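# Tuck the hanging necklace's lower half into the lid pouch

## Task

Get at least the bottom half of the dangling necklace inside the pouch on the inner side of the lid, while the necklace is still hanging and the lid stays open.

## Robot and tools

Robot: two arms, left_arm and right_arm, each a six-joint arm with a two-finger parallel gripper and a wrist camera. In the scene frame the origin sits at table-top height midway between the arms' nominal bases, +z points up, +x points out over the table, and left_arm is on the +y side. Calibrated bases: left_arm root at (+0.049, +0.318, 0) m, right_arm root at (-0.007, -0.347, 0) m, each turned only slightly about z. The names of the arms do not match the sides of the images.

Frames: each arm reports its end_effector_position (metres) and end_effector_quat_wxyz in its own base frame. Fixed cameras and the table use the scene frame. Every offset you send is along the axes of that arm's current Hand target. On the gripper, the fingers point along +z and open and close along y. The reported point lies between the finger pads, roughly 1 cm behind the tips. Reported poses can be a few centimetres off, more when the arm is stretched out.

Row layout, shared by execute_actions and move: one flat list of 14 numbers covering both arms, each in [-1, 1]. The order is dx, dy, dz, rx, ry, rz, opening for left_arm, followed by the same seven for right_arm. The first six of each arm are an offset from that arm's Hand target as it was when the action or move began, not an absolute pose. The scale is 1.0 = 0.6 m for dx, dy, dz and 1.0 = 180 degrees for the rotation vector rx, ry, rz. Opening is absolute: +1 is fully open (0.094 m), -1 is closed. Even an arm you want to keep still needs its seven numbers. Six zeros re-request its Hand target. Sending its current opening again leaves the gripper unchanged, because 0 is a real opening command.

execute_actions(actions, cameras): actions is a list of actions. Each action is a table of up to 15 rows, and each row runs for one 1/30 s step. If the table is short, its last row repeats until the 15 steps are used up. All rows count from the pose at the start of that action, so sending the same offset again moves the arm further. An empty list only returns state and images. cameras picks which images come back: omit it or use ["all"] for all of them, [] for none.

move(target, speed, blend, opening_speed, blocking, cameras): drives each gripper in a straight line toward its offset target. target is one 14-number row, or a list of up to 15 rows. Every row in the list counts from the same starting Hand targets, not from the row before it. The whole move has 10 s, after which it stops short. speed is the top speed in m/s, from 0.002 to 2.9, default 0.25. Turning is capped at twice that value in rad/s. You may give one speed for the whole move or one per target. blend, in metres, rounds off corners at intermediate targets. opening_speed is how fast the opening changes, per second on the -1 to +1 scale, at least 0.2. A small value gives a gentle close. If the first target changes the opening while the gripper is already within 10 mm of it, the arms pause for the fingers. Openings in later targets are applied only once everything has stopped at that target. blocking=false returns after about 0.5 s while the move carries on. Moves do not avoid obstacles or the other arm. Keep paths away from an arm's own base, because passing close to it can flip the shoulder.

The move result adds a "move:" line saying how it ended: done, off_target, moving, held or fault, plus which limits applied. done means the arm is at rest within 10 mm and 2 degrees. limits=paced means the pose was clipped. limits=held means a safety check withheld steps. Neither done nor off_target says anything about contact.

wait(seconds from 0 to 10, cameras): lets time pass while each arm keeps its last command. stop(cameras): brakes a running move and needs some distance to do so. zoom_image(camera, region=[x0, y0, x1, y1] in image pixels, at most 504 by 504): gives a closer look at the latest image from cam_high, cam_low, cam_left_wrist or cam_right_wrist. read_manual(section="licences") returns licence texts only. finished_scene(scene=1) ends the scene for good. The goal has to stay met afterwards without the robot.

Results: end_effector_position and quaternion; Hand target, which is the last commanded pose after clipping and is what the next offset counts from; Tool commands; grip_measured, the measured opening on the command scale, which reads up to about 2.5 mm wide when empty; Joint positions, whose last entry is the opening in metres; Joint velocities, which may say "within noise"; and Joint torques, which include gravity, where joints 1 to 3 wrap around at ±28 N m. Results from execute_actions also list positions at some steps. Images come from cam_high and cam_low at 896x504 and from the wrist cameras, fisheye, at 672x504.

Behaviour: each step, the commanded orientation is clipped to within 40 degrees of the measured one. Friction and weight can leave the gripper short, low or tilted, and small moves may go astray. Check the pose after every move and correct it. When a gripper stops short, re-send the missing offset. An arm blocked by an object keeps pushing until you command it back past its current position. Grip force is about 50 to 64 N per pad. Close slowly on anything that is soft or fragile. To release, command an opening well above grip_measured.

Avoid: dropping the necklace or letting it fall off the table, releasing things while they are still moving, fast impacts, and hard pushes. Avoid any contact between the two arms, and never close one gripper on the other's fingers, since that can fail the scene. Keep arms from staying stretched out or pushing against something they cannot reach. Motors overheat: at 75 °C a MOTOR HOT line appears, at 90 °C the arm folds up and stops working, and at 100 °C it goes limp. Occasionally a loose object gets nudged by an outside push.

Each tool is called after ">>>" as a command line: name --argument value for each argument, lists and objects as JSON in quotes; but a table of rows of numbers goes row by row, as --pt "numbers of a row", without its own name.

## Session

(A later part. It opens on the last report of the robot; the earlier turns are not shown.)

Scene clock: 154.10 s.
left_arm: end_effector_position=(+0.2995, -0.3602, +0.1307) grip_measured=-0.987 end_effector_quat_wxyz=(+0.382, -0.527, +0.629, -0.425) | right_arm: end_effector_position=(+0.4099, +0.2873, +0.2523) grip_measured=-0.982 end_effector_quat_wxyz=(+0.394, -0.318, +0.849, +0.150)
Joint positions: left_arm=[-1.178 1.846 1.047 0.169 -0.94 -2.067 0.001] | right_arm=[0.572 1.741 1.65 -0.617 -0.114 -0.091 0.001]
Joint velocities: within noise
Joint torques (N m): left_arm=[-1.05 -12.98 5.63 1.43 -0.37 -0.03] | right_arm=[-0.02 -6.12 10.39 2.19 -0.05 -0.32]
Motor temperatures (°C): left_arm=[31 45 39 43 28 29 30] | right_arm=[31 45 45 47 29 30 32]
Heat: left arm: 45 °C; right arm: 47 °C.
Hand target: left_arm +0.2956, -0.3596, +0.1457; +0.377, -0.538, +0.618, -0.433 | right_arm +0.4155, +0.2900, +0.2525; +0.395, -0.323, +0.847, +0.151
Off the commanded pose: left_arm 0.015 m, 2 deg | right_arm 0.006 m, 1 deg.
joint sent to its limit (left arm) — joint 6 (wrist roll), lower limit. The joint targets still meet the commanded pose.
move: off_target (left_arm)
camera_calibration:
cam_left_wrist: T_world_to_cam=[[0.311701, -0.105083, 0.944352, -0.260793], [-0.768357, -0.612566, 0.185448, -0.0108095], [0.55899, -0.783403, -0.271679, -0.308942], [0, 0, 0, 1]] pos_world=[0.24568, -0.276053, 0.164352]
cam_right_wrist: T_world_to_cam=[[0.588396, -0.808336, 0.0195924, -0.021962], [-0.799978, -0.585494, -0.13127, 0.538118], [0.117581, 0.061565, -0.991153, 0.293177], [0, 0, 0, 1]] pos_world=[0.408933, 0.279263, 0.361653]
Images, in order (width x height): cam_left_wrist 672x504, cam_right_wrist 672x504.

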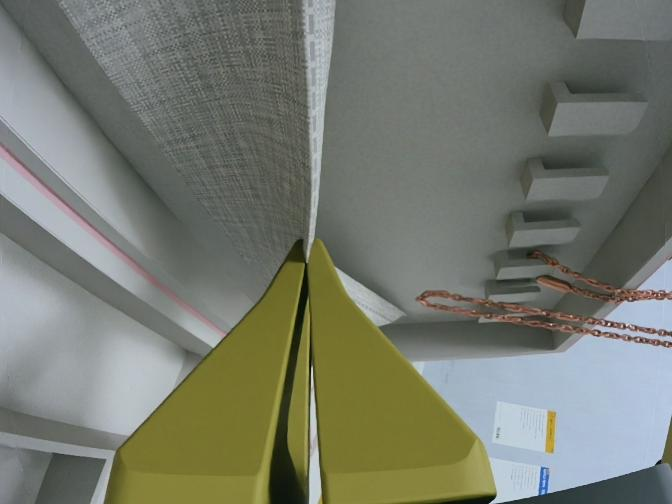

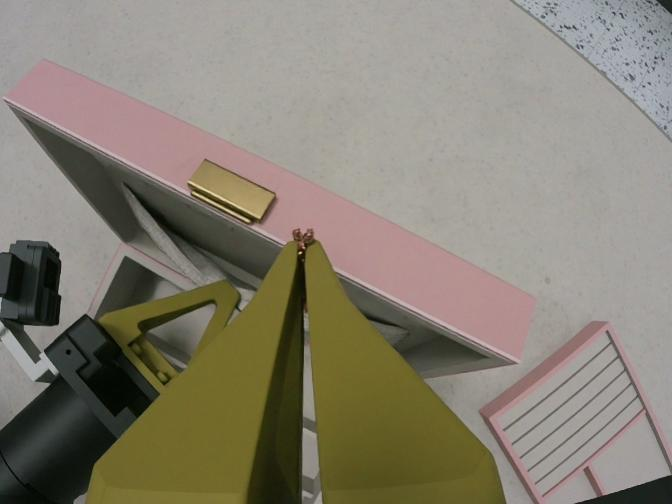

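>>> move --target '[0,0,0,0,0,0,-1.0,0.0175,-0.0023,0.0201,0,0,0,-1.0]' --speed 0.05 --cameras '["cam_left_wrist","cam_right_wrist"]'

>>> zoom_image --camera "cam_left_wrist" --region '[380, 200, 620, 350]'

Scene clock: 157.77 s.
left_arm: end_effector_position=(+0.2996, -0.3601, +0.1308) grip_measured=-0.987 end_effector_quat_wxyz=(+0.382, -0.527, +0.629, -0.425) | right_arm: end_effector_position=(+0.4152, +0.2895, +0.2495) grip_measured=-0.982 end_effector_quat_wxyz=(+0.405, -0.316, +0.844, +0.152)
Joint positions: left_arm=[-1.178 1.846 1.047 0.169 -0.941 -2.067 0.001] | right_arm=[0.57 1.744 1.624 -0.562 -0.115 -0.092 0.001]
Joint velocities: within noise
Joint torques (N m): left_arm=[-1.01 -13.15 5.96 1.45 -0.39 -0.01] | right_arm=[-0.06 -6.23 7.25 2.3 -0.07 -0.33]
Motor temperatures (°C): left_arm=[31 46 39 43 28 29 30] | right_arm=[31 45 45 47 29 30 32]
Heat: left arm: 46 °C; right arm: 47 °C.
Hand target: left_arm +0.2956, -0.3596, +0.1457; +0.377, -0.538, +0.618, -0.433 | right_arm +0.4183, +0.2906, +0.2368; +0.395, -0.323, +0.847, +0.151
Off the commanded pose: left_arm 0.015 m, 2 deg | right_arm 0.013 m, 1 deg.
joint sent to its limit (left arm) — joint 6 (wrist roll), lower limit. The joint targets still meet the commanded pose.
move: off_target (left_arm, right_arm)
camera_calibration:
cam_left_wrist: T_world_to_cam=[[0.311379, -0.104647, 0.944506, -0.260579], [-0.767998, -0.613072, 0.185263, -0.0110213], [0.559663, -0.783066, -0.271266, -0.308948], [0, 0, 0, 1]] pos_world=[0.245581, -0.275952, 0.164353]
cam_right_wrist: T_world_to_cam=[[0.58702, -0.809299, 0.0210658, -0.022763], [-0.79765, -0.582628, -0.155881, 0.547607], [0.138427, 0.0747017, -0.987551, 0.276221], [0, 0, 0, 1]] pos_world=[0.411925, 0.279995, 0.358623]
Images, in order (width x height): cam_left_wrist 672x504, cam_right_wrist 672x504.

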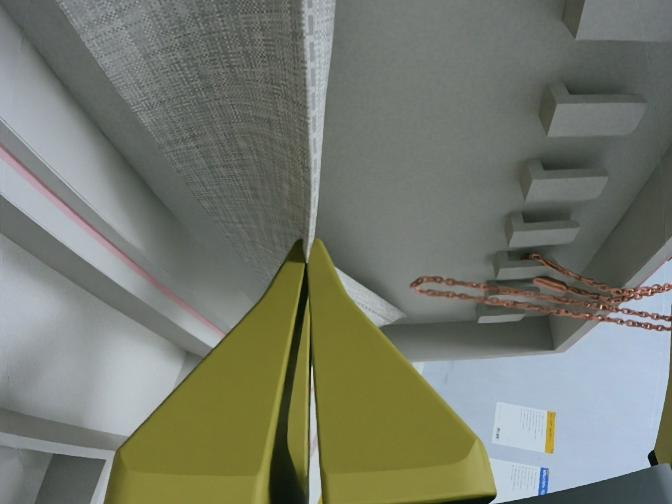

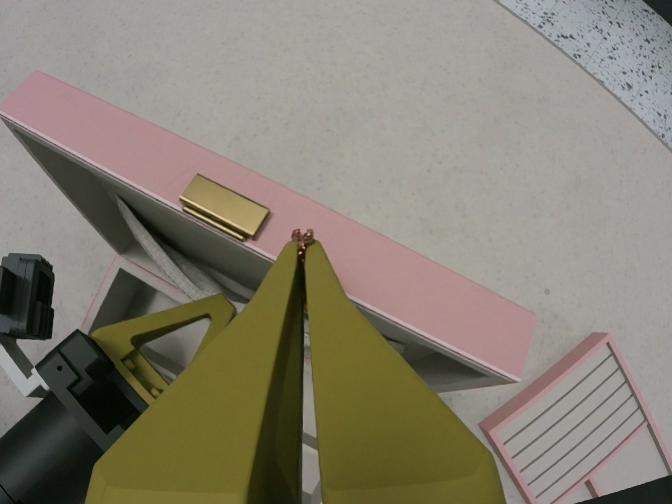

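Scaled by 2.100 from the camera's 672x504 image, which has a finer 960x720 frame.

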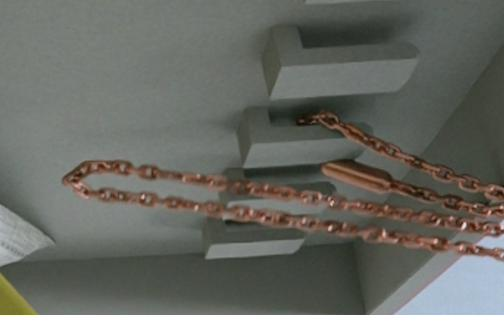

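>>> move --target '[0.0052,0.0052,-0.0143,0,0,0,-1.0,0,0,0,0,0,0,-1.0]' --speed 0.05 --cameras '["cam_left_wrist","cam_right_wrist"]'

Scene clock: 160.33 s.
left_arm: end_effector_position=(+0.2920, -0.3619, +0.1311) grip_measured=-0.987 end_effector_quat_wxyz=(+0.386, -0.522, +0.630, -0.426) | right_arm: end_effector_position=(+0.4153, +0.2896, +0.2497) grip_measured=-0.982 end_effector_quat_wxyz=(+0.405, -0.316, +0.844, +0.152)
Joint positions: left_arm=[-1.2 1.842 1.039 0.169 -0.96 -2.068 0.001] | right_arm=[0.57 1.744 1.624 -0.562 -0.115 -0.092 0.001]
Joint velocities: within noise
Joint torques (N m): left_arm=[-1.46 -13.59 5.12 1.56 -0.32 0] | right_arm=[-0.06 -6.26 7.25 2.3 -0.05 -0.33]
Motor temperatures (°C): left_arm=[31 47 39 43 28 29 30] | right_arm=[31 45 45 47 29 30 32]
Heat: left arm: 47 °C; right arm: 47 °C.
Hand target: left_arm +0.2861, -0.3614, +0.1457; +0.377, -0.538, +0.618, -0.432 | right_arm +0.4184, +0.2906, +0.2368; +0.395, -0.323, +0.847, +0.151
Off the commanded pose: left_arm 0.016 m, 3 deg | right_arm 0.013 m, 1 deg.
joint sent to its limit (left arm) — joint 6 (wrist roll), lower limit. The joint targets still meet the commanded pose.
move: off_target (left_arm, right_arm)
camera_calibration:
cam_left_wrist: T_world_to_cam=[[0.302174, -0.114164, 0.946392, -0.259763], [-0.77304, -0.610252, 0.173209, -0.0139047], [0.557763, -0.783938, -0.272656, -0.305535], [0, 0, 0, 1]] pos_world=[0.238161, -0.277662, 0.16494]
cam_right_wrist: T_world_to_cam=[[0.587386, -0.80903, 0.0211593, -0.022946], [-0.797277, -0.582948, -0.156593, 0.547884], [0.139023, 0.0751107, -0.987437, 0.276009], [0, 0, 0, 1]] pos_world=[0.411922, 0.280093, 0.358822]
Images, in order (width x height): cam_left_wrist 672x504, cam_right_wrist 672x504.

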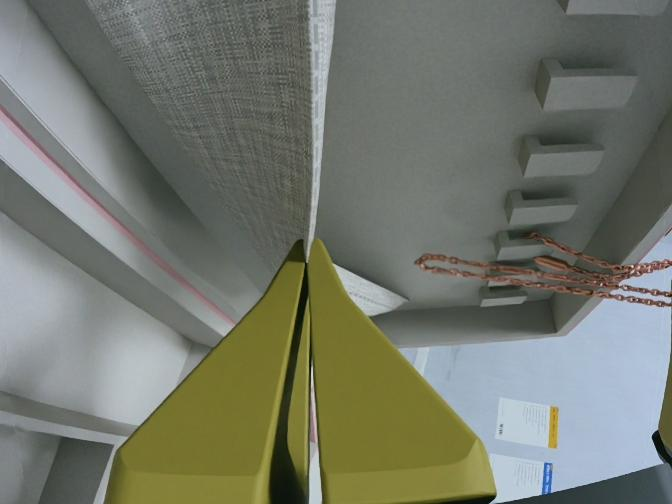

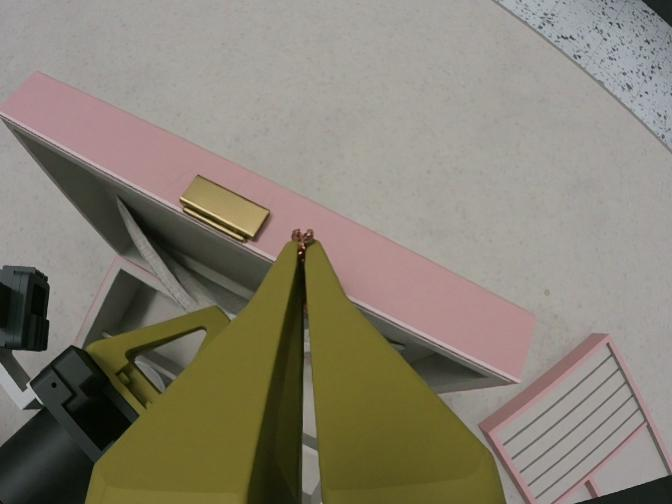

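>>> zoom_image --camera "cam_left_wrist" --region '[300, 180, 620, 380]'

Scaled by 1.575 from the camera's 672x504 image, which has a finer 960x720 frame.

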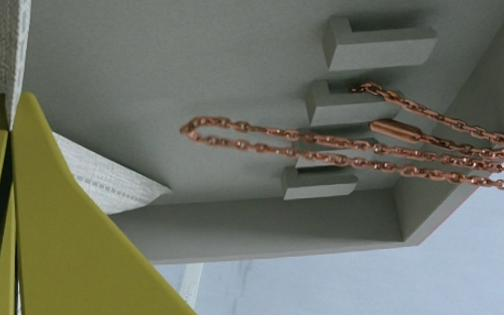

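>>> move --target '[0.0037,0.0037,-0.01,0,0,0,-1.0,0.0032,0.0171,0.0074,0,0,0,-1.0]' --speed 0.05 --cameras '["cam_left_wrist","cam_right_wrist"]'

>>> zoom_image --camera "cam_left_wrist" --region '[300, 180, 620, 380]'

Scene clock: 163.33 s.
left_arm: end_effector_position=(+0.2862, -0.3618, +0.1299) grip_measured=-0.987 end_effector_quat_wxyz=(+0.389, -0.518, +0.633, -0.425) | right_arm: end_effector_position=(+0.4105, +0.2979, +0.2461) grip_measured=-0.982 end_effector_quat_wxyz=(+0.405, -0.324, +0.841, +0.156)
Joint positions: left_arm=[-1.215 1.838 1.028 0.169 -0.973 -2.068 0.001] | right_arm=[0.589 1.744 1.608 -0.543 -0.115 -0.092 0.001]
Joint velocities: within noise
Joint torques (N m): left_arm=[-1.78 -13.6 5.15 1.66 -0.38 0] | right_arm=[0.61 -6.26 7.23 2.31 0.13 -0.14]
Motor temperatures (°C): left_arm=[31 48 38 43 28 29 30] | right_arm=[31 44 45 47 29 30 33]
Heat: left arm: 48 °C; right arm: 47 °C.
Hand target: left_arm +0.2795, -0.3627, +0.1456; +0.377, -0.538, +0.618, -0.432 | right_arm +0.4131, +0.2998, +0.2324; +0.395, -0.323, +0.847, +0.151
Off the commanded pose: left_arm 0.017 m, 3 deg | right_arm 0.014 m, 1 deg.
joint sent to its limit (left arm) — joint 6 (wrist roll), lower limit. The joint targets still meet the commanded pose.
move: off_target (left_arm, right_arm)
camera_calibration:
cam_left_wrist: T_world_to_cam=[[0.297611, -0.124533, 0.94653, -0.259382], [-0.776806, -0.60794, 0.16426, -0.015], [0.554978, -0.784156, -0.277668, -0.301281], [0, 0, 0, 1]] pos_world=[0.232747, -0.277672, 0.164321]
cam_right_wrist: T_world_to_cam=[[0.602422, -0.797887, 0.0215326, -0.0229241], [-0.785817, -0.597607, -0.159241, 0.548617], [0.139925, 0.0790098, -0.987005, 0.270882], [0, 0, 0, 1]] pos_world=[0.407019, 0.288164, 0.355218]
Images, in order (width x height): cam_left_wrist 672x504, cam_right_wrist 672x504.

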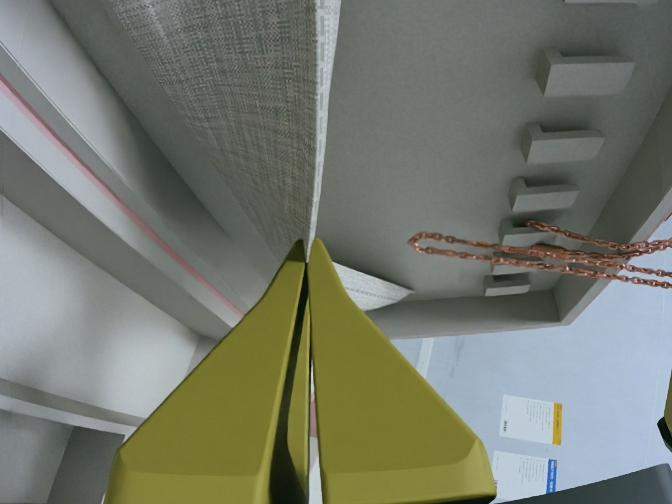

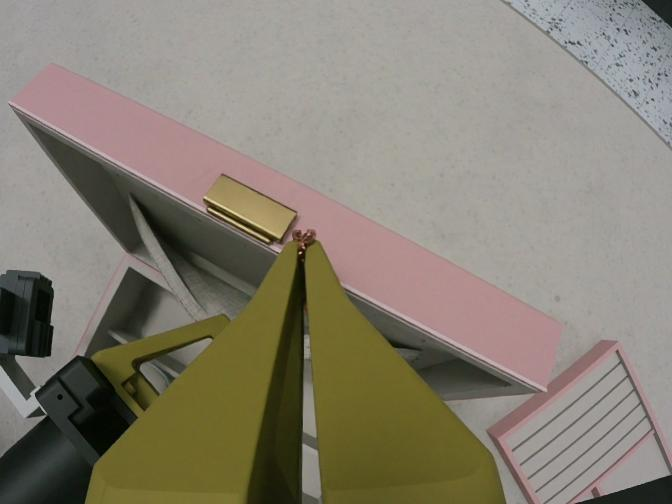

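Scaled by 1.575 from the camera's 672x504 image, which has a finer 960x720 frame.

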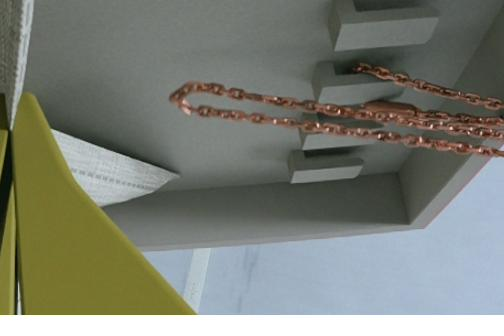

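>>> move --target '[0,0,0,0,0,0,-1.0,0.0329,0.009,0.0069,0,0,0,-1.0]' --speed 0.04 --cameras '["cam_left_wrist","cam_right_wrist"]'

>>> zoom_image --camera "cam_left_wrist" --region '[300, 180, 620, 380]'

Scene clock: 165.70 s.
left_arm: end_effector_position=(+0.2863, -0.3617, +0.1300) grip_measured=-0.987 end_effector_quat_wxyz=(+0.389, -0.518, +0.633, -0.425) | right_arm: end_effector_position=(+0.4022, +0.2988, +0.2069) grip_measured=-0.982 end_effector_quat_wxyz=(+0.383, -0.331, +0.849, +0.151)
Joint positions: left_arm=[-1.215 1.838 1.028 0.169 -0.973 -2.068 0.001] | right_arm=[0.602 1.744 1.488 -0.471 -0.109 -0.092 0.001]
Joint velocities: within noise
Joint torques (N m): left_arm=[-1.48 -13.57 5.09 1.63 -0.36 -0.04] | right_arm=[0.47 -9.31 7.38 2.31 0.16 -0.07]
Motor temperatures (°C): left_arm=[31 49 38 43 28 29 30] | right_arm=[31 44 45 47 29 30 33]
Heat: left arm: 49 °C; right arm: 47 °C.
Hand target: left_arm +0.2795, -0.3626, +0.1456; +0.377, -0.538, +0.618, -0.432 | right_arm +0.4025, +0.2974, +0.2146; +0.395, -0.323, +0.847, +0.151
Off the commanded pose: left_arm 0.017 m, 3 deg | right_arm 0.008 m, 2 deg.
joint sent to its limit (left arm) — joint 6 (wrist roll), lower limit. The joint targets still meet the commanded pose.
move: off_target (left_arm)
camera_calibration:
cam_left_wrist: T_world_to_cam=[[0.29731, -0.1245, 0.946629, -0.259277], [-0.776488, -0.608457, 0.163849, -0.0151662], [0.555584, -0.78376, -0.277573, -0.301194], [0, 0, 0, 1]] pos_world=[0.232648, -0.277572, 0.164321]
cam_right_wrist: T_world_to_cam=[[0.609827, -0.792212, 0.022602, -0.0212891], [-0.785894, -0.608155, -0.111885, 0.529815], [0.102382, 0.0504677, -0.993464, 0.258301], [0, 0, 0, 1]] pos_world=[0.402916, 0.292309, 0.316373]
Images, in order (width x height): cam_left_wrist 672x504, cam_right_wrist 672x504.

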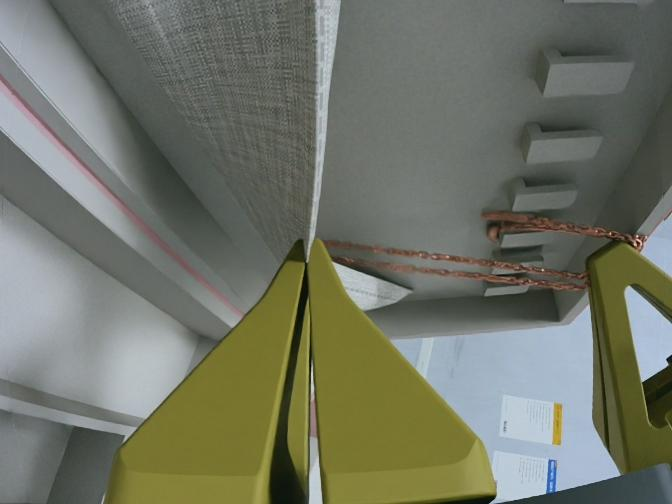

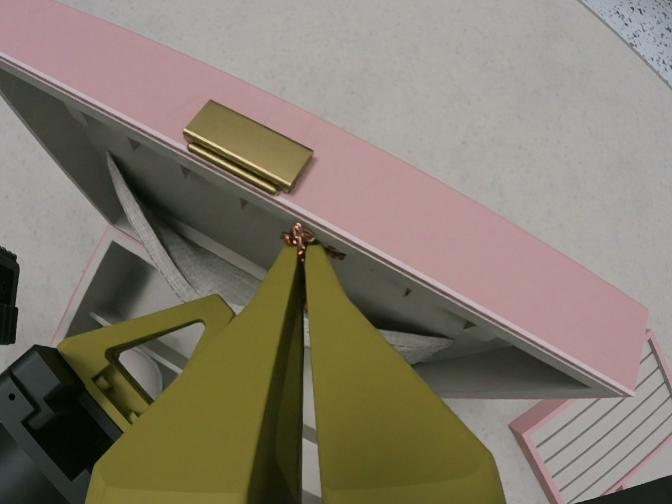

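Scaled by 1.575 from the camera's 672x504 image, which has a finer 960x720 frame.

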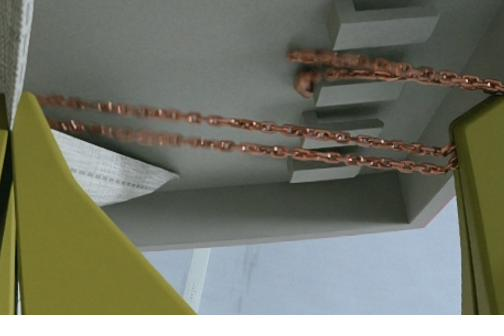

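>>> zoom_image --camera "cam_left_wrist" --region '[460, 160, 660, 310]'

>>> zoom_image --camera "cam_right_wrist" --region '[240, 180, 400, 320]'

Scaled by 2.520 from the camera's 672x504 image, which has a finer 960x720 frame.

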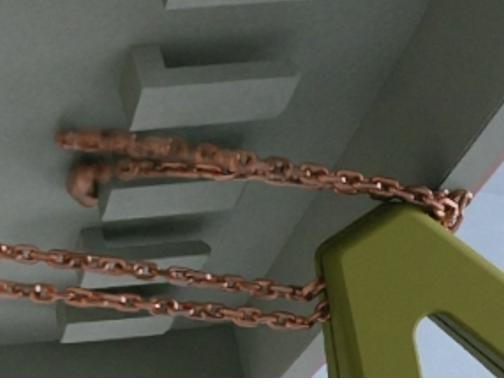

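Scaled by 3.150 from the camera's 672x504 image, which has a finer 960x720 frame.

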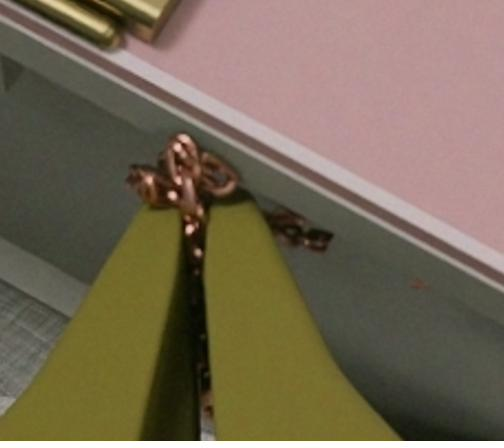

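>>> wait --seconds 0.3 --cameras '["cam_left_wrist","cam_right_wrist"]'

>>> zoom_image --camera "cam_left_wrist" --region '[460, 160, 660, 310]'

Scene clock: 166.47 s.
left_arm: end_effector_position=(+0.2863, -0.3617, +0.1300) grip_measured=-0.987 end_effector_quat_wxyz=(+0.389, -0.518, +0.633, -0.425) | right_arm: end_effector_position=(+0.4022, +0.2988, +0.2069) grip_measured=-0.982 end_effector_quat_wxyz=(+0.383, -0.331, +0.849, +0.151)
Joint positions: left_arm=[-1.215 1.838 1.028 0.169 -0.973 -2.068 0.001] | right_arm=[0.602 1.744 1.488 -0.471 -0.109 -0.092 0.001]
Joint velocities: within noise
Joint torques (N m): left_arm=[-1.76 -13.52 5.01 1.6 -0.39 -0.01] | right_arm=[0.44 -9.32 7.39 2.31 0.15 -0.08]
Motor temperatures (°C): left_arm=[31 49 38 43 28 29 30] | right_arm=[31 44 45 48 29 30 33]
Heat: left arm: 49 °C; right arm: 48 °C.
Hand target: left_arm +0.2795, -0.3626, +0.1456; +0.377, -0.538, +0.618, -0.432 | right_arm +0.4025, +0.2974, +0.2146; +0.395, -0.323, +0.847, +0.151
Tool commands: left_gripper/opening=-1.0 right_gripper/opening=-1.0
Off the commanded pose: left_arm 0.017 m, 3 deg | right_arm 0.008 m, 2 deg.
wait: 0.30 s; at rest from the start
camera_calibration:
cam_left_wrist: T_world_to_cam=[[0.29731, -0.1245, 0.946629, -0.259277], [-0.776488, -0.608457, 0.163849, -0.0151662], [0.555584, -0.78376, -0.277573, -0.301194], [0, 0, 0, 1]] pos_world=[0.232648, -0.277572, 0.164321]
cam_right_wrist: T_world_to_cam=[[0.609827, -0.792212, 0.022602, -0.0212891], [-0.785894, -0.608155, -0.111885, 0.529815], [0.102382, 0.0504677, -0.993464, 0.258301], [0, 0, 0, 1]] pos_world=[0.402916, 0.292309, 0.316373]
Images, in order (width x height): cam_left_wrist 672x504, cam_right_wrist 672x504.

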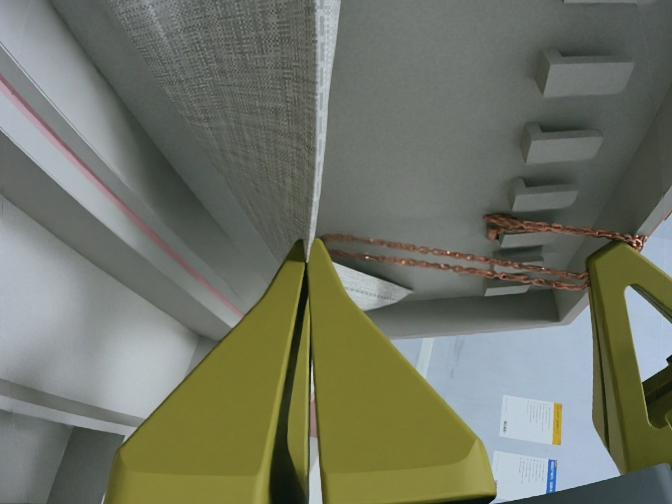

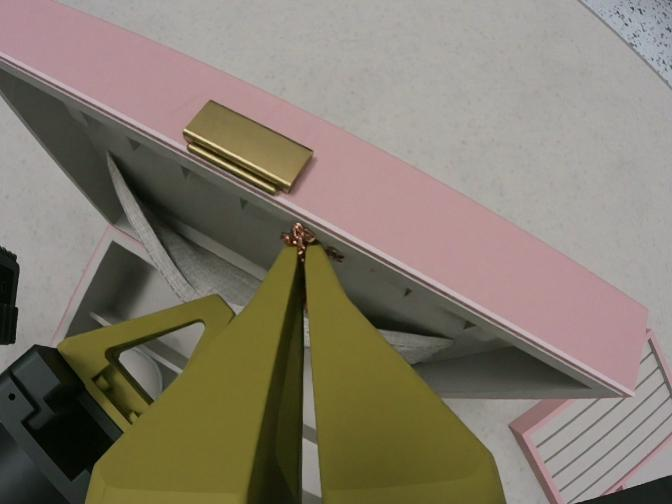

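Scaled by 2.520 from the camera's 672x504 image, which has a finer 960x720 frame.

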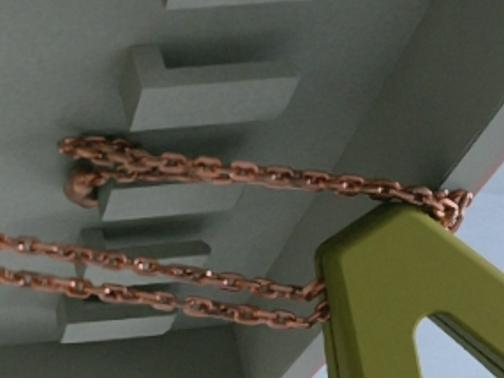

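>>> zoom_image --camera "cam_right_wrist" --region '[300, 210, 420, 300]'

Scaled by 4.200 from the camera's 672x504 image, which has a finer 960x720 frame.

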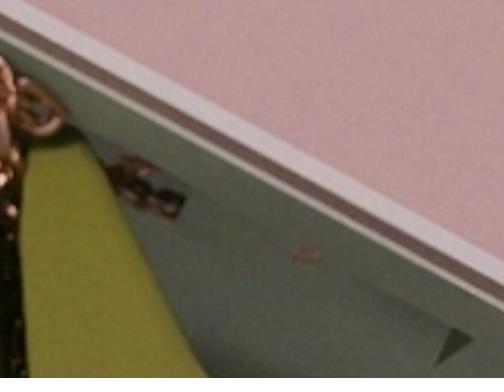

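>>> move --target '[0,0,0,0,0,0,-1.0,0.0383,0.0022,0.0264,0,0,0,-1.0]' --speed 0.05 --cameras '["cam_left_wrist","cam_right_wrist"]'

>>> zoom_image --camera "cam_left_wrist" --region '[300, 130, 672, 380]'

Scene clock: 169.13 s.
left_arm: end_effector_position=(+0.2863, -0.3617, +0.1300) grip_measured=-0.987 end_effector_quat_wxyz=(+0.389, -0.518, +0.633, -0.425) | right_arm: end_effector_position=(+0.4016, +0.2974, +0.1790) grip_measured=-0.982 end_effector_quat_wxyz=(+0.386, -0.329, +0.849, +0.150)
Joint positions: left_arm=[-1.215 1.838 1.028 0.169 -0.973 -2.068 0.001] | right_arm=[0.602 1.744 1.374 -0.352 -0.104 -0.091 0.001]
Joint velocities: within noise
Joint torques (N m): left_arm=[-1.65 -13.41 4.93 1.69 -0.38 0] | right_arm=[0.65 -9.58 7.3 2.27 0.14 -0.07]
Motor temperatures (°C): left_arm=[31 49 38 44 28 29 30] | right_arm=[31 44 45 48 29 30 33]
Heat: left arm: 49 °C; right arm: 48 °C.
Hand target: left_arm +0.2795, -0.3627, +0.1456; +0.377, -0.538, +0.618, -0.432 | right_arm +0.3997, +0.2967, +0.1869; +0.395, -0.323, +0.847, +0.151
Off the commanded pose: left_arm 0.017 m, 3 deg | right_arm 0.008 m, 1 deg.
joint sent to its limit (left arm) — joint 6 (wrist roll), lower limit. The joint targets still meet the commanded pose.
move: off_target (left_arm)
camera_calibration:
cam_left_wrist: T_world_to_cam=[[0.29731, -0.1245, 0.946629, -0.259277], [-0.776488, -0.608457, 0.163849, -0.0151662], [0.555584, -0.78376, -0.277573, -0.301194], [0, 0, 0, 1]] pos_world=[0.232648, -0.277572, 0.164321]
cam_right_wrist: T_world_to_cam=[[0.60618, -0.794944, 0.0246961, -0.0194439], [-0.788057, -0.604538, -0.116187, 0.525875], [0.107292, 0.0509685, -0.99292, 0.228505], [0, 0, 0, 1]] pos_world=[0.401689, 0.290808, 0.288468]
Images, in order (width x height): cam_left_wrist 672x504, cam_right_wrist 672x504.

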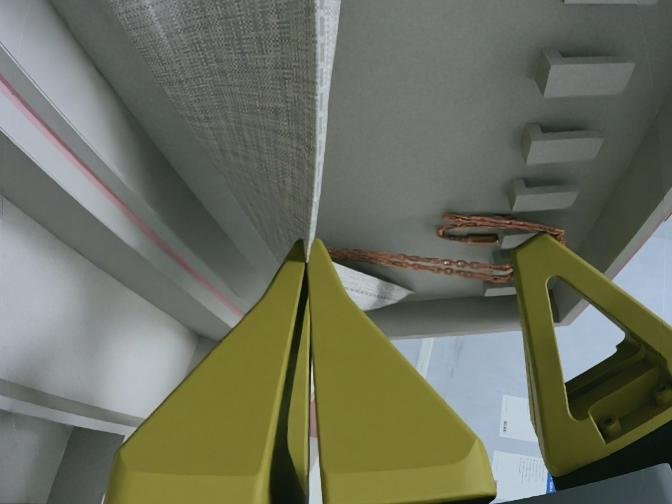

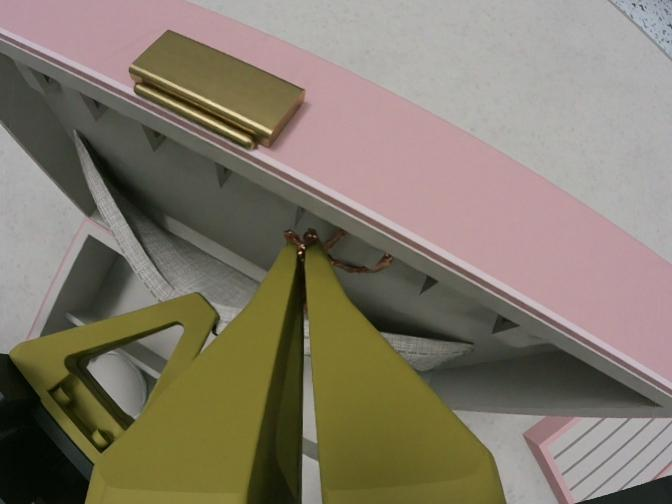

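Scaled by 1.355 from the camera's 672x504 image, which has a finer 960x720 frame.

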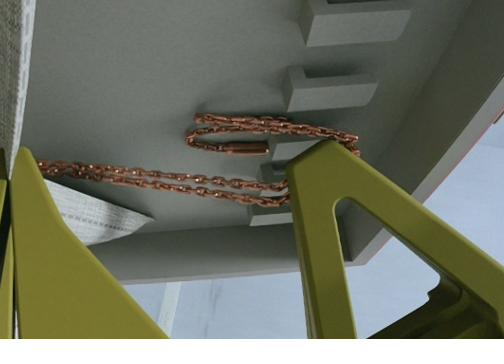

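>>> zoom_image --camera "cam_right_wrist" --region '[260, 180, 460, 330]'

Scaled by 2.520 from the camera's 672x504 image, which has a finer 960x720 frame.

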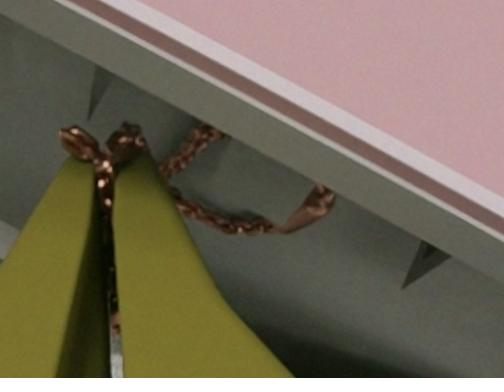

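>>> move --target '[0,0,0,0,0,0,-1.0,0.0492,0.0009,0.0344,0,0,0,-1.0]' --speed 0.05 --cameras '["cam_left_wrist","cam_right_wrist"]'

>>> zoom_image --camera "cam_left_wrist" --region '[260, 130, 632, 380]'

Scene clock: 171.17 s.
left_arm: end_effector_position=(+0.2863, -0.3617, +0.1300) grip_measured=-0.987 end_effector_quat_wxyz=(+0.389, -0.518, +0.633, -0.425) | right_arm: end_effector_position=(+0.3984, +0.2951, +0.1500) grip_measured=-0.982 end_effector_quat_wxyz=(+0.393, -0.328, +0.846, +0.151)
Joint positions: left_arm=[-1.215 1.838 1.028 0.169 -0.973 -2.068 0.001] | right_arm=[0.602 1.744 1.245 -0.208 -0.104 -0.091 0.001]
Joint velocities: within noise
Joint torques (N m): left_arm=[-1.7 -13.5 4.96 1.64 -0.36 -0.07] | right_arm=[0.68 -8.46 7.16 2.28 0.13 -0.08]
Motor temperatures (°C): left_arm=[31 49 37 44 28 29 30] | right_arm=[31 45 45 48 29 30 33]
Heat: left arm: 49 °C; right arm: 48 °C.
Hand target: left_arm +0.2795, -0.3627, +0.1456; +0.377, -0.538, +0.618, -0.432 | right_arm +0.3970, +0.2950, +0.1510; +0.395, -0.323, +0.847, +0.151
Off the commanded pose: left_arm 0.017 m, 3 deg | right_arm 0.002 m, 1 deg.
joint sent to its limit (left arm) — joint 6 (wrist roll), lower limit. The joint targets still meet the commanded pose.
move: off_target (left_arm)
camera_calibration:
cam_left_wrist: T_world_to_cam=[[0.29731, -0.1245, 0.946629, -0.259277], [-0.776488, -0.608457, 0.163849, -0.0151662], [0.555584, -0.78376, -0.277573, -0.301194], [0, 0, 0, 1]] pos_world=[0.232648, -0.277572, 0.164321]
cam_right_wrist: T_world_to_cam=[[0.605179, -0.795677, 0.0256203, -0.0181474], [-0.787059, -0.602837, -0.130865, 0.519996], [0.119571, 0.0590321, -0.991069, 0.192557], [0, 0, 0, 1]] pos_world=[0.397225, 0.287666, 0.259351]
Images, in order (width x height): cam_left_wrist 672x504, cam_right_wrist 672x504.

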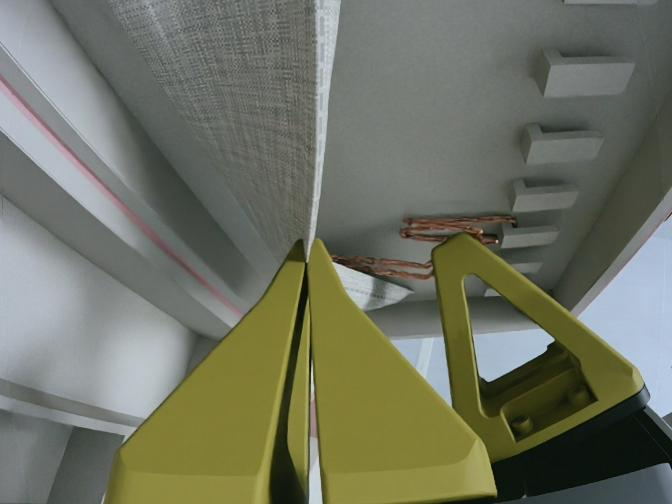

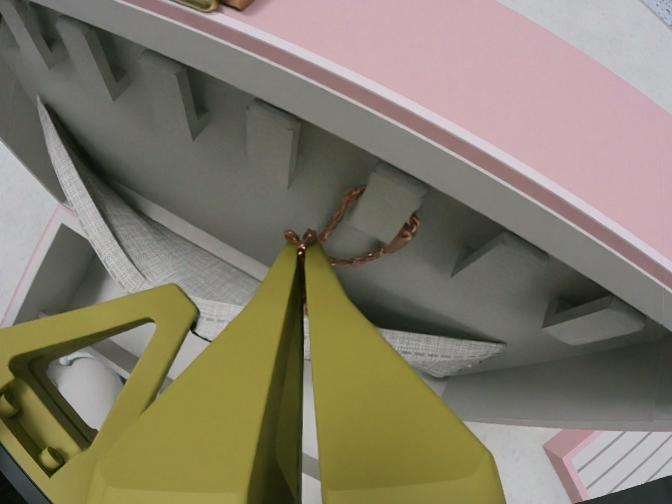

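Scaled by 1.355 from the camera's 672x504 image, which has a finer 960x720 frame.

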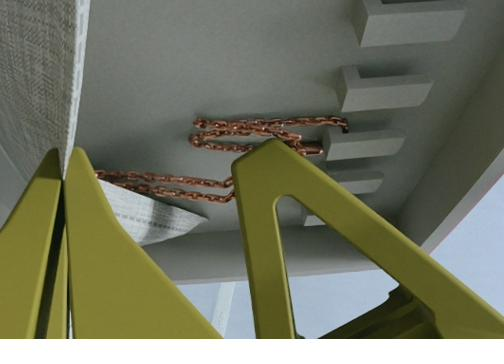

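>>> zoom_image --camera "cam_right_wrist" --region '[180, 180, 520, 400]'

>>> zoom_image --camera "cam_left_wrist" --region '[300, 200, 460, 320]'

Scaled by 1.482 from the camera's 672x504 image, which has a finer 960x720 frame.

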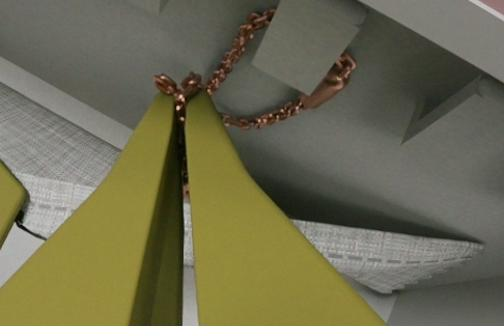

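Scaled by 3.150 from the camera's 672x504 image, which has a finer 960x720 frame.

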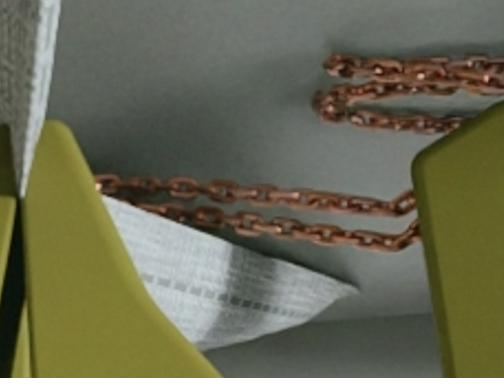

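>>> move --target '[0,0,0,0,0,0,-1.0,0.0102,-0.0216,-0.0122,0,0,0,-1.0]' --speed 0.05 --cameras '["cam_left_wrist","cam_right_wrist"]'

Scene clock: 173.83 s.
left_arm: end_effector_position=(+0.2863, -0.3617, +0.1300) grip_measured=-0.987 end_effector_quat_wxyz=(+0.389, -0.518, +0.633, -0.425) | right_arm: end_effector_position=(+0.4008, +0.2804, +0.1373) grip_measured=-0.982 end_effector_quat_wxyz=(+0.382, -0.319, +0.855, +0.146)
Joint positions: left_arm=[-1.215 1.838 1.028 0.169 -0.973 -2.068 0.001] | right_arm=[0.571 1.744 1.214 -0.205 -0.112 -0.092 0.001]
Joint velocities: within noise
Joint torques (N m): left_arm=[-1.66 -13.63 5.18 1.6 -0.35 -0.01] | right_arm=[0.06 -10.48 7.04 2.21 -0.06 -0.32]
Motor temperatures (°C): left_arm=[31 49 37 44 28 29 30] | right_arm=[31 45 45 48 29 30 33]
Heat: left arm: 49 °C; right arm: 48 °C.
Hand target: left_arm +0.2795, -0.3627, +0.1456; +0.377, -0.538, +0.618, -0.432 | right_arm +0.3984, +0.2790, +0.1510; +0.395, -0.323, +0.847, +0.151
Off the commanded pose: left_arm 0.017 m, 3 deg | right_arm 0.014 m, 2 deg.
joint sent to its limit (left arm) — joint 6 (wrist roll), lower limit. The joint targets still meet the commanded pose.
move: off_target (left_arm, right_arm)
camera_calibration:
cam_left_wrist: T_world_to_cam=[[0.29731, -0.1245, 0.946629, -0.259277], [-0.776488, -0.608457, 0.163849, -0.0151662], [0.555584, -0.78376, -0.277573, -0.301194], [0, 0, 0, 1]] pos_world=[0.232648, -0.277572, 0.164321]
cam_right_wrist: T_world_to_cam=[[0.587083, -0.809269, 0.0204034, -0.0193237], [-0.803833, -0.585753, -0.103664, 0.509507], [0.0958433, 0.0444584, -0.994403, 0.194659], [0, 0, 0, 1]] pos_world=[0.402246, 0.274153, 0.246781]
Images, in order (width x height): cam_left_wrist 672x504, cam_right_wrist 672x504.

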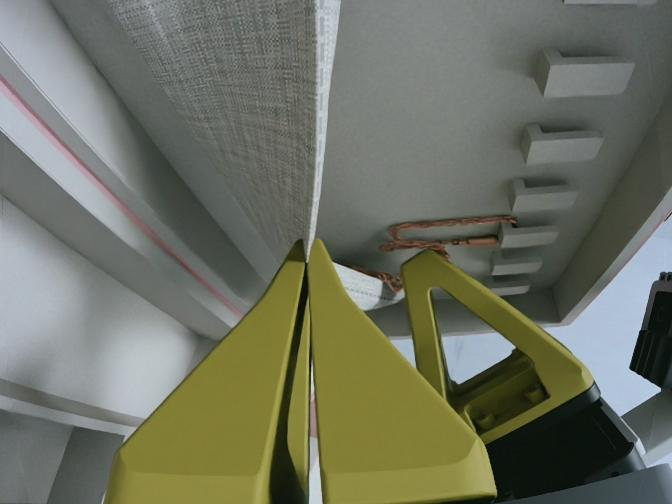

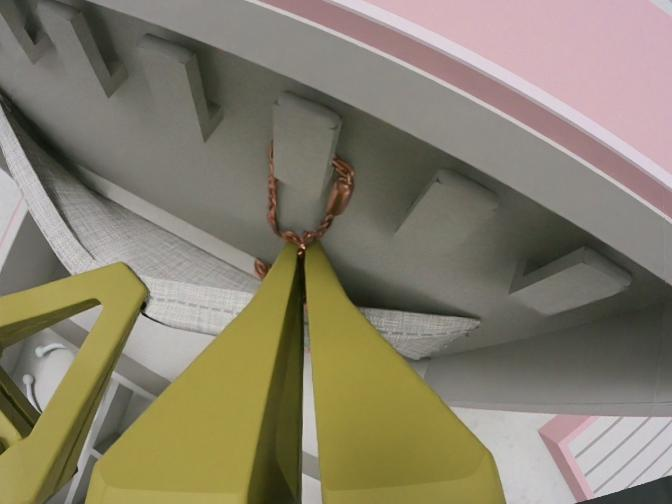

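>>> zoom_image --camera "cam_right_wrist" --region '[130, 130, 430, 350]'

>>> zoom_image --camera "cam_left_wrist" --region '[300, 190, 540, 330]'

Scaled by 1.680 from the camera's 672x504 image, which has a finer 960x720 frame.

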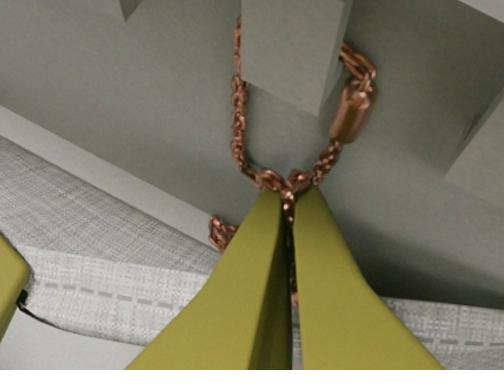

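Scaled by 2.100 from the camera's 672x504 image, which has a finer 960x720 frame.

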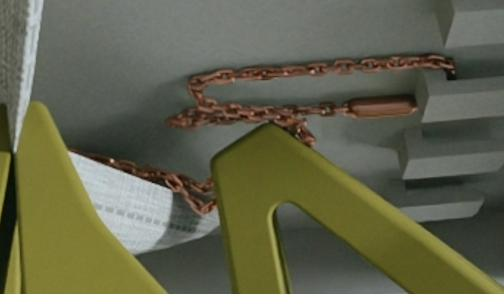

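>>> move --target '[0,0,0,0,0,0,-1.0,0.0,0.0025,0.0155,0,0,0,-1.0]' --speed 0.04 --cameras '["cam_left_wrist","cam_right_wrist"]'

>>> zoom_image --camera "cam_right_wrist" --region '[130, 130, 430, 350]'

>>> zoom_image --camera "cam_left_wrist" --region '[300, 190, 540, 330]'

Scene clock: 176.17 s.
left_arm: end_effector_position=(+0.2863, -0.3617, +0.1300) grip_measured=-0.987 end_effector_quat_wxyz=(+0.389, -0.518, +0.633, -0.425) | right_arm: end_effector_position=(+0.4027, +0.2818, +0.1400) grip_measured=-0.982 end_effector_quat_wxyz=(+0.388, -0.318, +0.852, +0.148)
Joint positions: left_arm=[-1.215 1.838 1.028 0.169 -0.973 -2.068 0.001] | right_arm=[0.571 1.744 1.214 -0.191 -0.113 -0.092 0.001]
Joint velocities: within noise
Joint torques (N m): left_arm=[-1.76 -13.56 4.96 1.63 -0.38 -0.04] | right_arm=[0.59 -8.17 8.16 2.27 -0.02 -0.27]
Motor temperatures (°C): left_arm=[31 49 37 44 28 29 30] | right_arm=[31 45 45 48 29 30 33]
Heat: left arm: 49 °C; right arm: 48 °C.
Hand target: left_arm +0.2795, -0.3627, +0.1456; +0.377, -0.538, +0.618, -0.432 | right_arm +0.4027, +0.2849, +0.1450; +0.395, -0.323, +0.847, +0.151
Off the commanded pose: left_arm 0.017 m, 3 deg | right_arm 0.006 m, 1 deg.
joint sent to its limit (left arm) — joint 6 (wrist roll), lower limit. The joint targets still meet the commanded pose.
move: off_target (left_arm)
camera_calibration:
cam_left_wrist: T_world_to_cam=[[0.29731, -0.1245, 0.946629, -0.259277], [-0.776488, -0.608457, 0.163849, -0.0151662], [0.555584, -0.78376, -0.277573, -0.301194], [0, 0, 0, 1]] pos_world=[0.232648, -0.277572, 0.164321]
cam_right_wrist: T_world_to_cam=[[0.587543, -0.808936, 0.020396, -0.0196588], [-0.802018, -0.585498, -0.118152, 0.513367], [0.107519, 0.0530616, -0.992786, 0.189679], [0, 0, 0, 1]] pos_world=[0.402885, 0.274608, 0.249367]
Images, in order (width x height): cam_left_wrist 672x504, cam_right_wrist 672x504.

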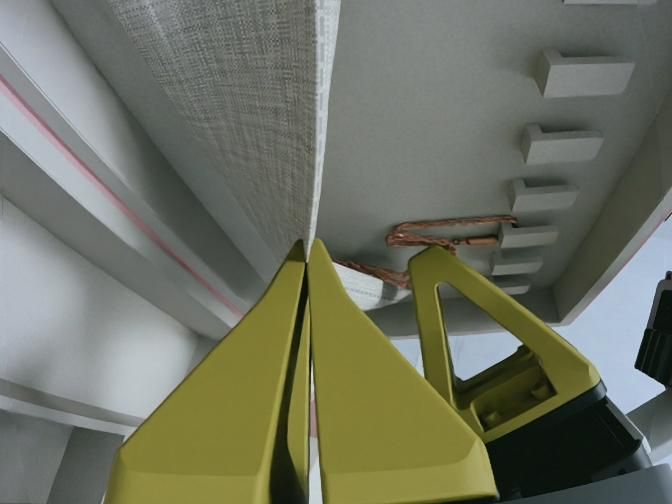

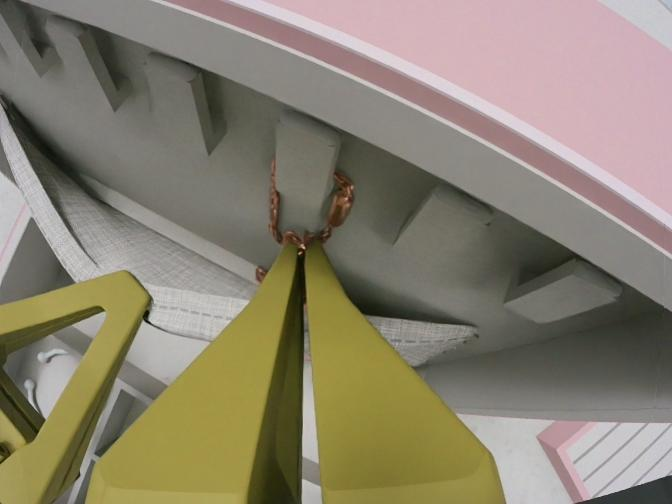

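Scaled by 1.680 from the camera's 672x504 image, which has a finer 960x720 frame.

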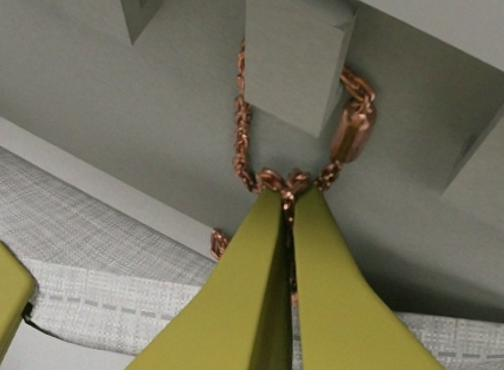

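Scaled by 2.100 from the camera's 672x504 image, which has a finer 960x720 frame.

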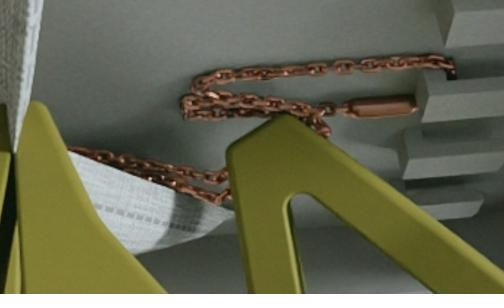

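>>> move --target '[0,0,0,0,0,0,-1.0,0.0097,0.0033,0.0183,0,0,0,-1.0]' --speed 0.04 --cameras '["cam_left_wrist","cam_right_wrist"]'

>>> zoom_image --camera "cam_right_wrist" --region '[130, 130, 430, 350]'

>>> zoom_image --camera "cam_left_wrist" --region '[300, 190, 540, 330]'

Scene clock: 177.77 s.
left_arm: end_effector_position=(+0.2863, -0.3617, +0.1300) grip_measured=-0.987 end_effector_quat_wxyz=(+0.389, -0.518, +0.633, -0.425) | right_arm: end_effector_position=(+0.4060, +0.2875, +0.1466) grip_measured=-0.982 end_effector_quat_wxyz=(+0.405, -0.319, +0.843, +0.153)
Joint positions: left_arm=[-1.215 1.838 1.028 0.169 -0.973 -2.068 0.001] | right_arm=[0.577 1.744 1.211 -0.148 -0.113 -0.092 0.001]
Joint velocities: within noise
Joint torques (N m): left_arm=[-1.43 -13.44 4.86 1.57 -0.33 0.02] | right_arm=[0.68 -6.08 7.1 2.34 0.04 -0.22]
Motor temperatures (°C): left_arm=[31 49 37 44 28 29 30] | right_arm=[31 45 45 48 29 30 33]
Heat: left arm: 49 °C; right arm: 48 °C.
Hand target: left_arm +0.2795, -0.3627, +0.1456; +0.377, -0.538, +0.618, -0.432 | right_arm +0.4049, +0.2895, +0.1335; +0.395, -0.323, +0.847, +0.151
Off the commanded pose: left_arm 0.017 m, 3 deg | right_arm 0.013 m, 1 deg.
joint sent to its limit (left arm) — joint 6 (wrist roll), lower limit. The joint targets still meet the commanded pose.
move: off_target (left_arm, right_arm)
camera_calibration:
cam_left_wrist: T_world_to_cam=[[0.29731, -0.1245, 0.946629, -0.259277], [-0.776488, -0.608457, 0.163849, -0.0151662], [0.555584, -0.78376, -0.277573, -0.301194], [0, 0, 0, 1]] pos_world=[0.232648, -0.277572, 0.164321]
cam_right_wrist: T_world_to_cam=[[0.591777, -0.805784, 0.022635, -0.0200479], [-0.793887, -0.58745, -0.156989, 0.523085], [0.139796, 0.0749327, -0.987341, 0.175369], [0, 0, 0, 1]] pos_world=[0.402618, 0.277991, 0.255721]
Images, in order (width x height): cam_left_wrist 672x504, cam_right_wrist 672x504.

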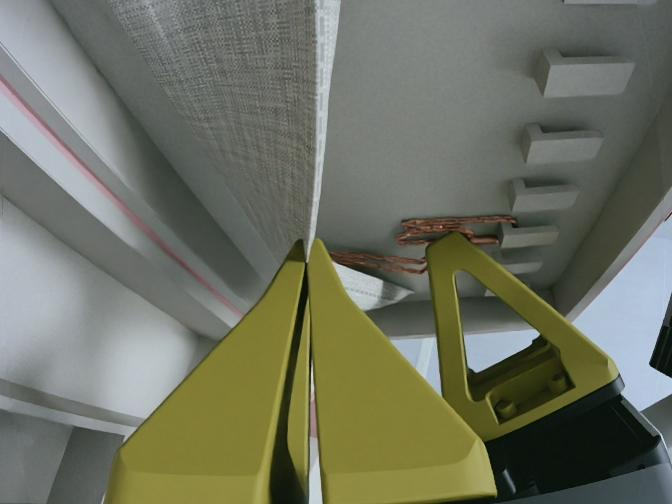

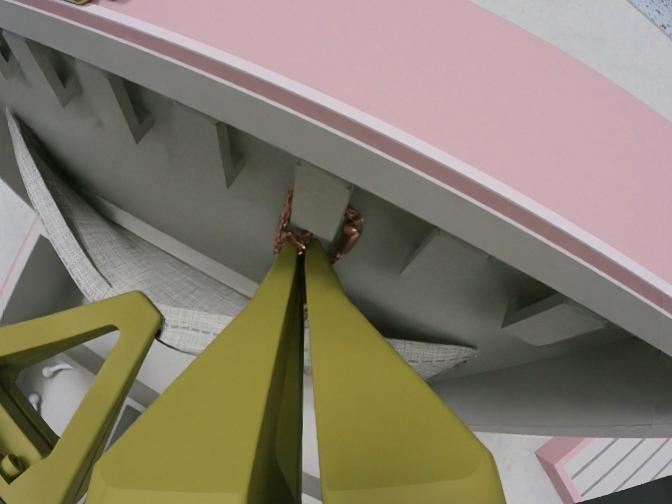

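Scaled by 1.680 from the camera's 672x504 image, which has a finer 960x720 frame.

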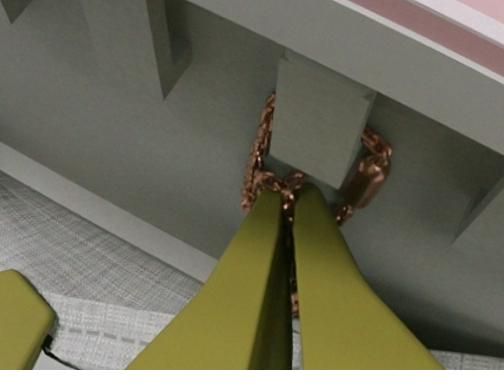

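Scaled by 2.100 from the camera's 672x504 image, which has a finer 960x720 frame.

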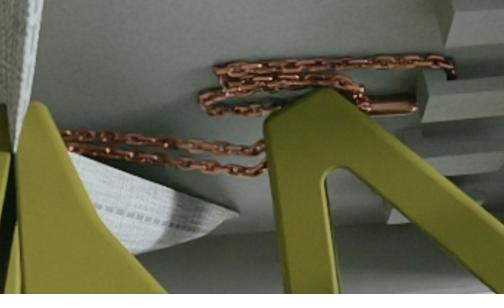

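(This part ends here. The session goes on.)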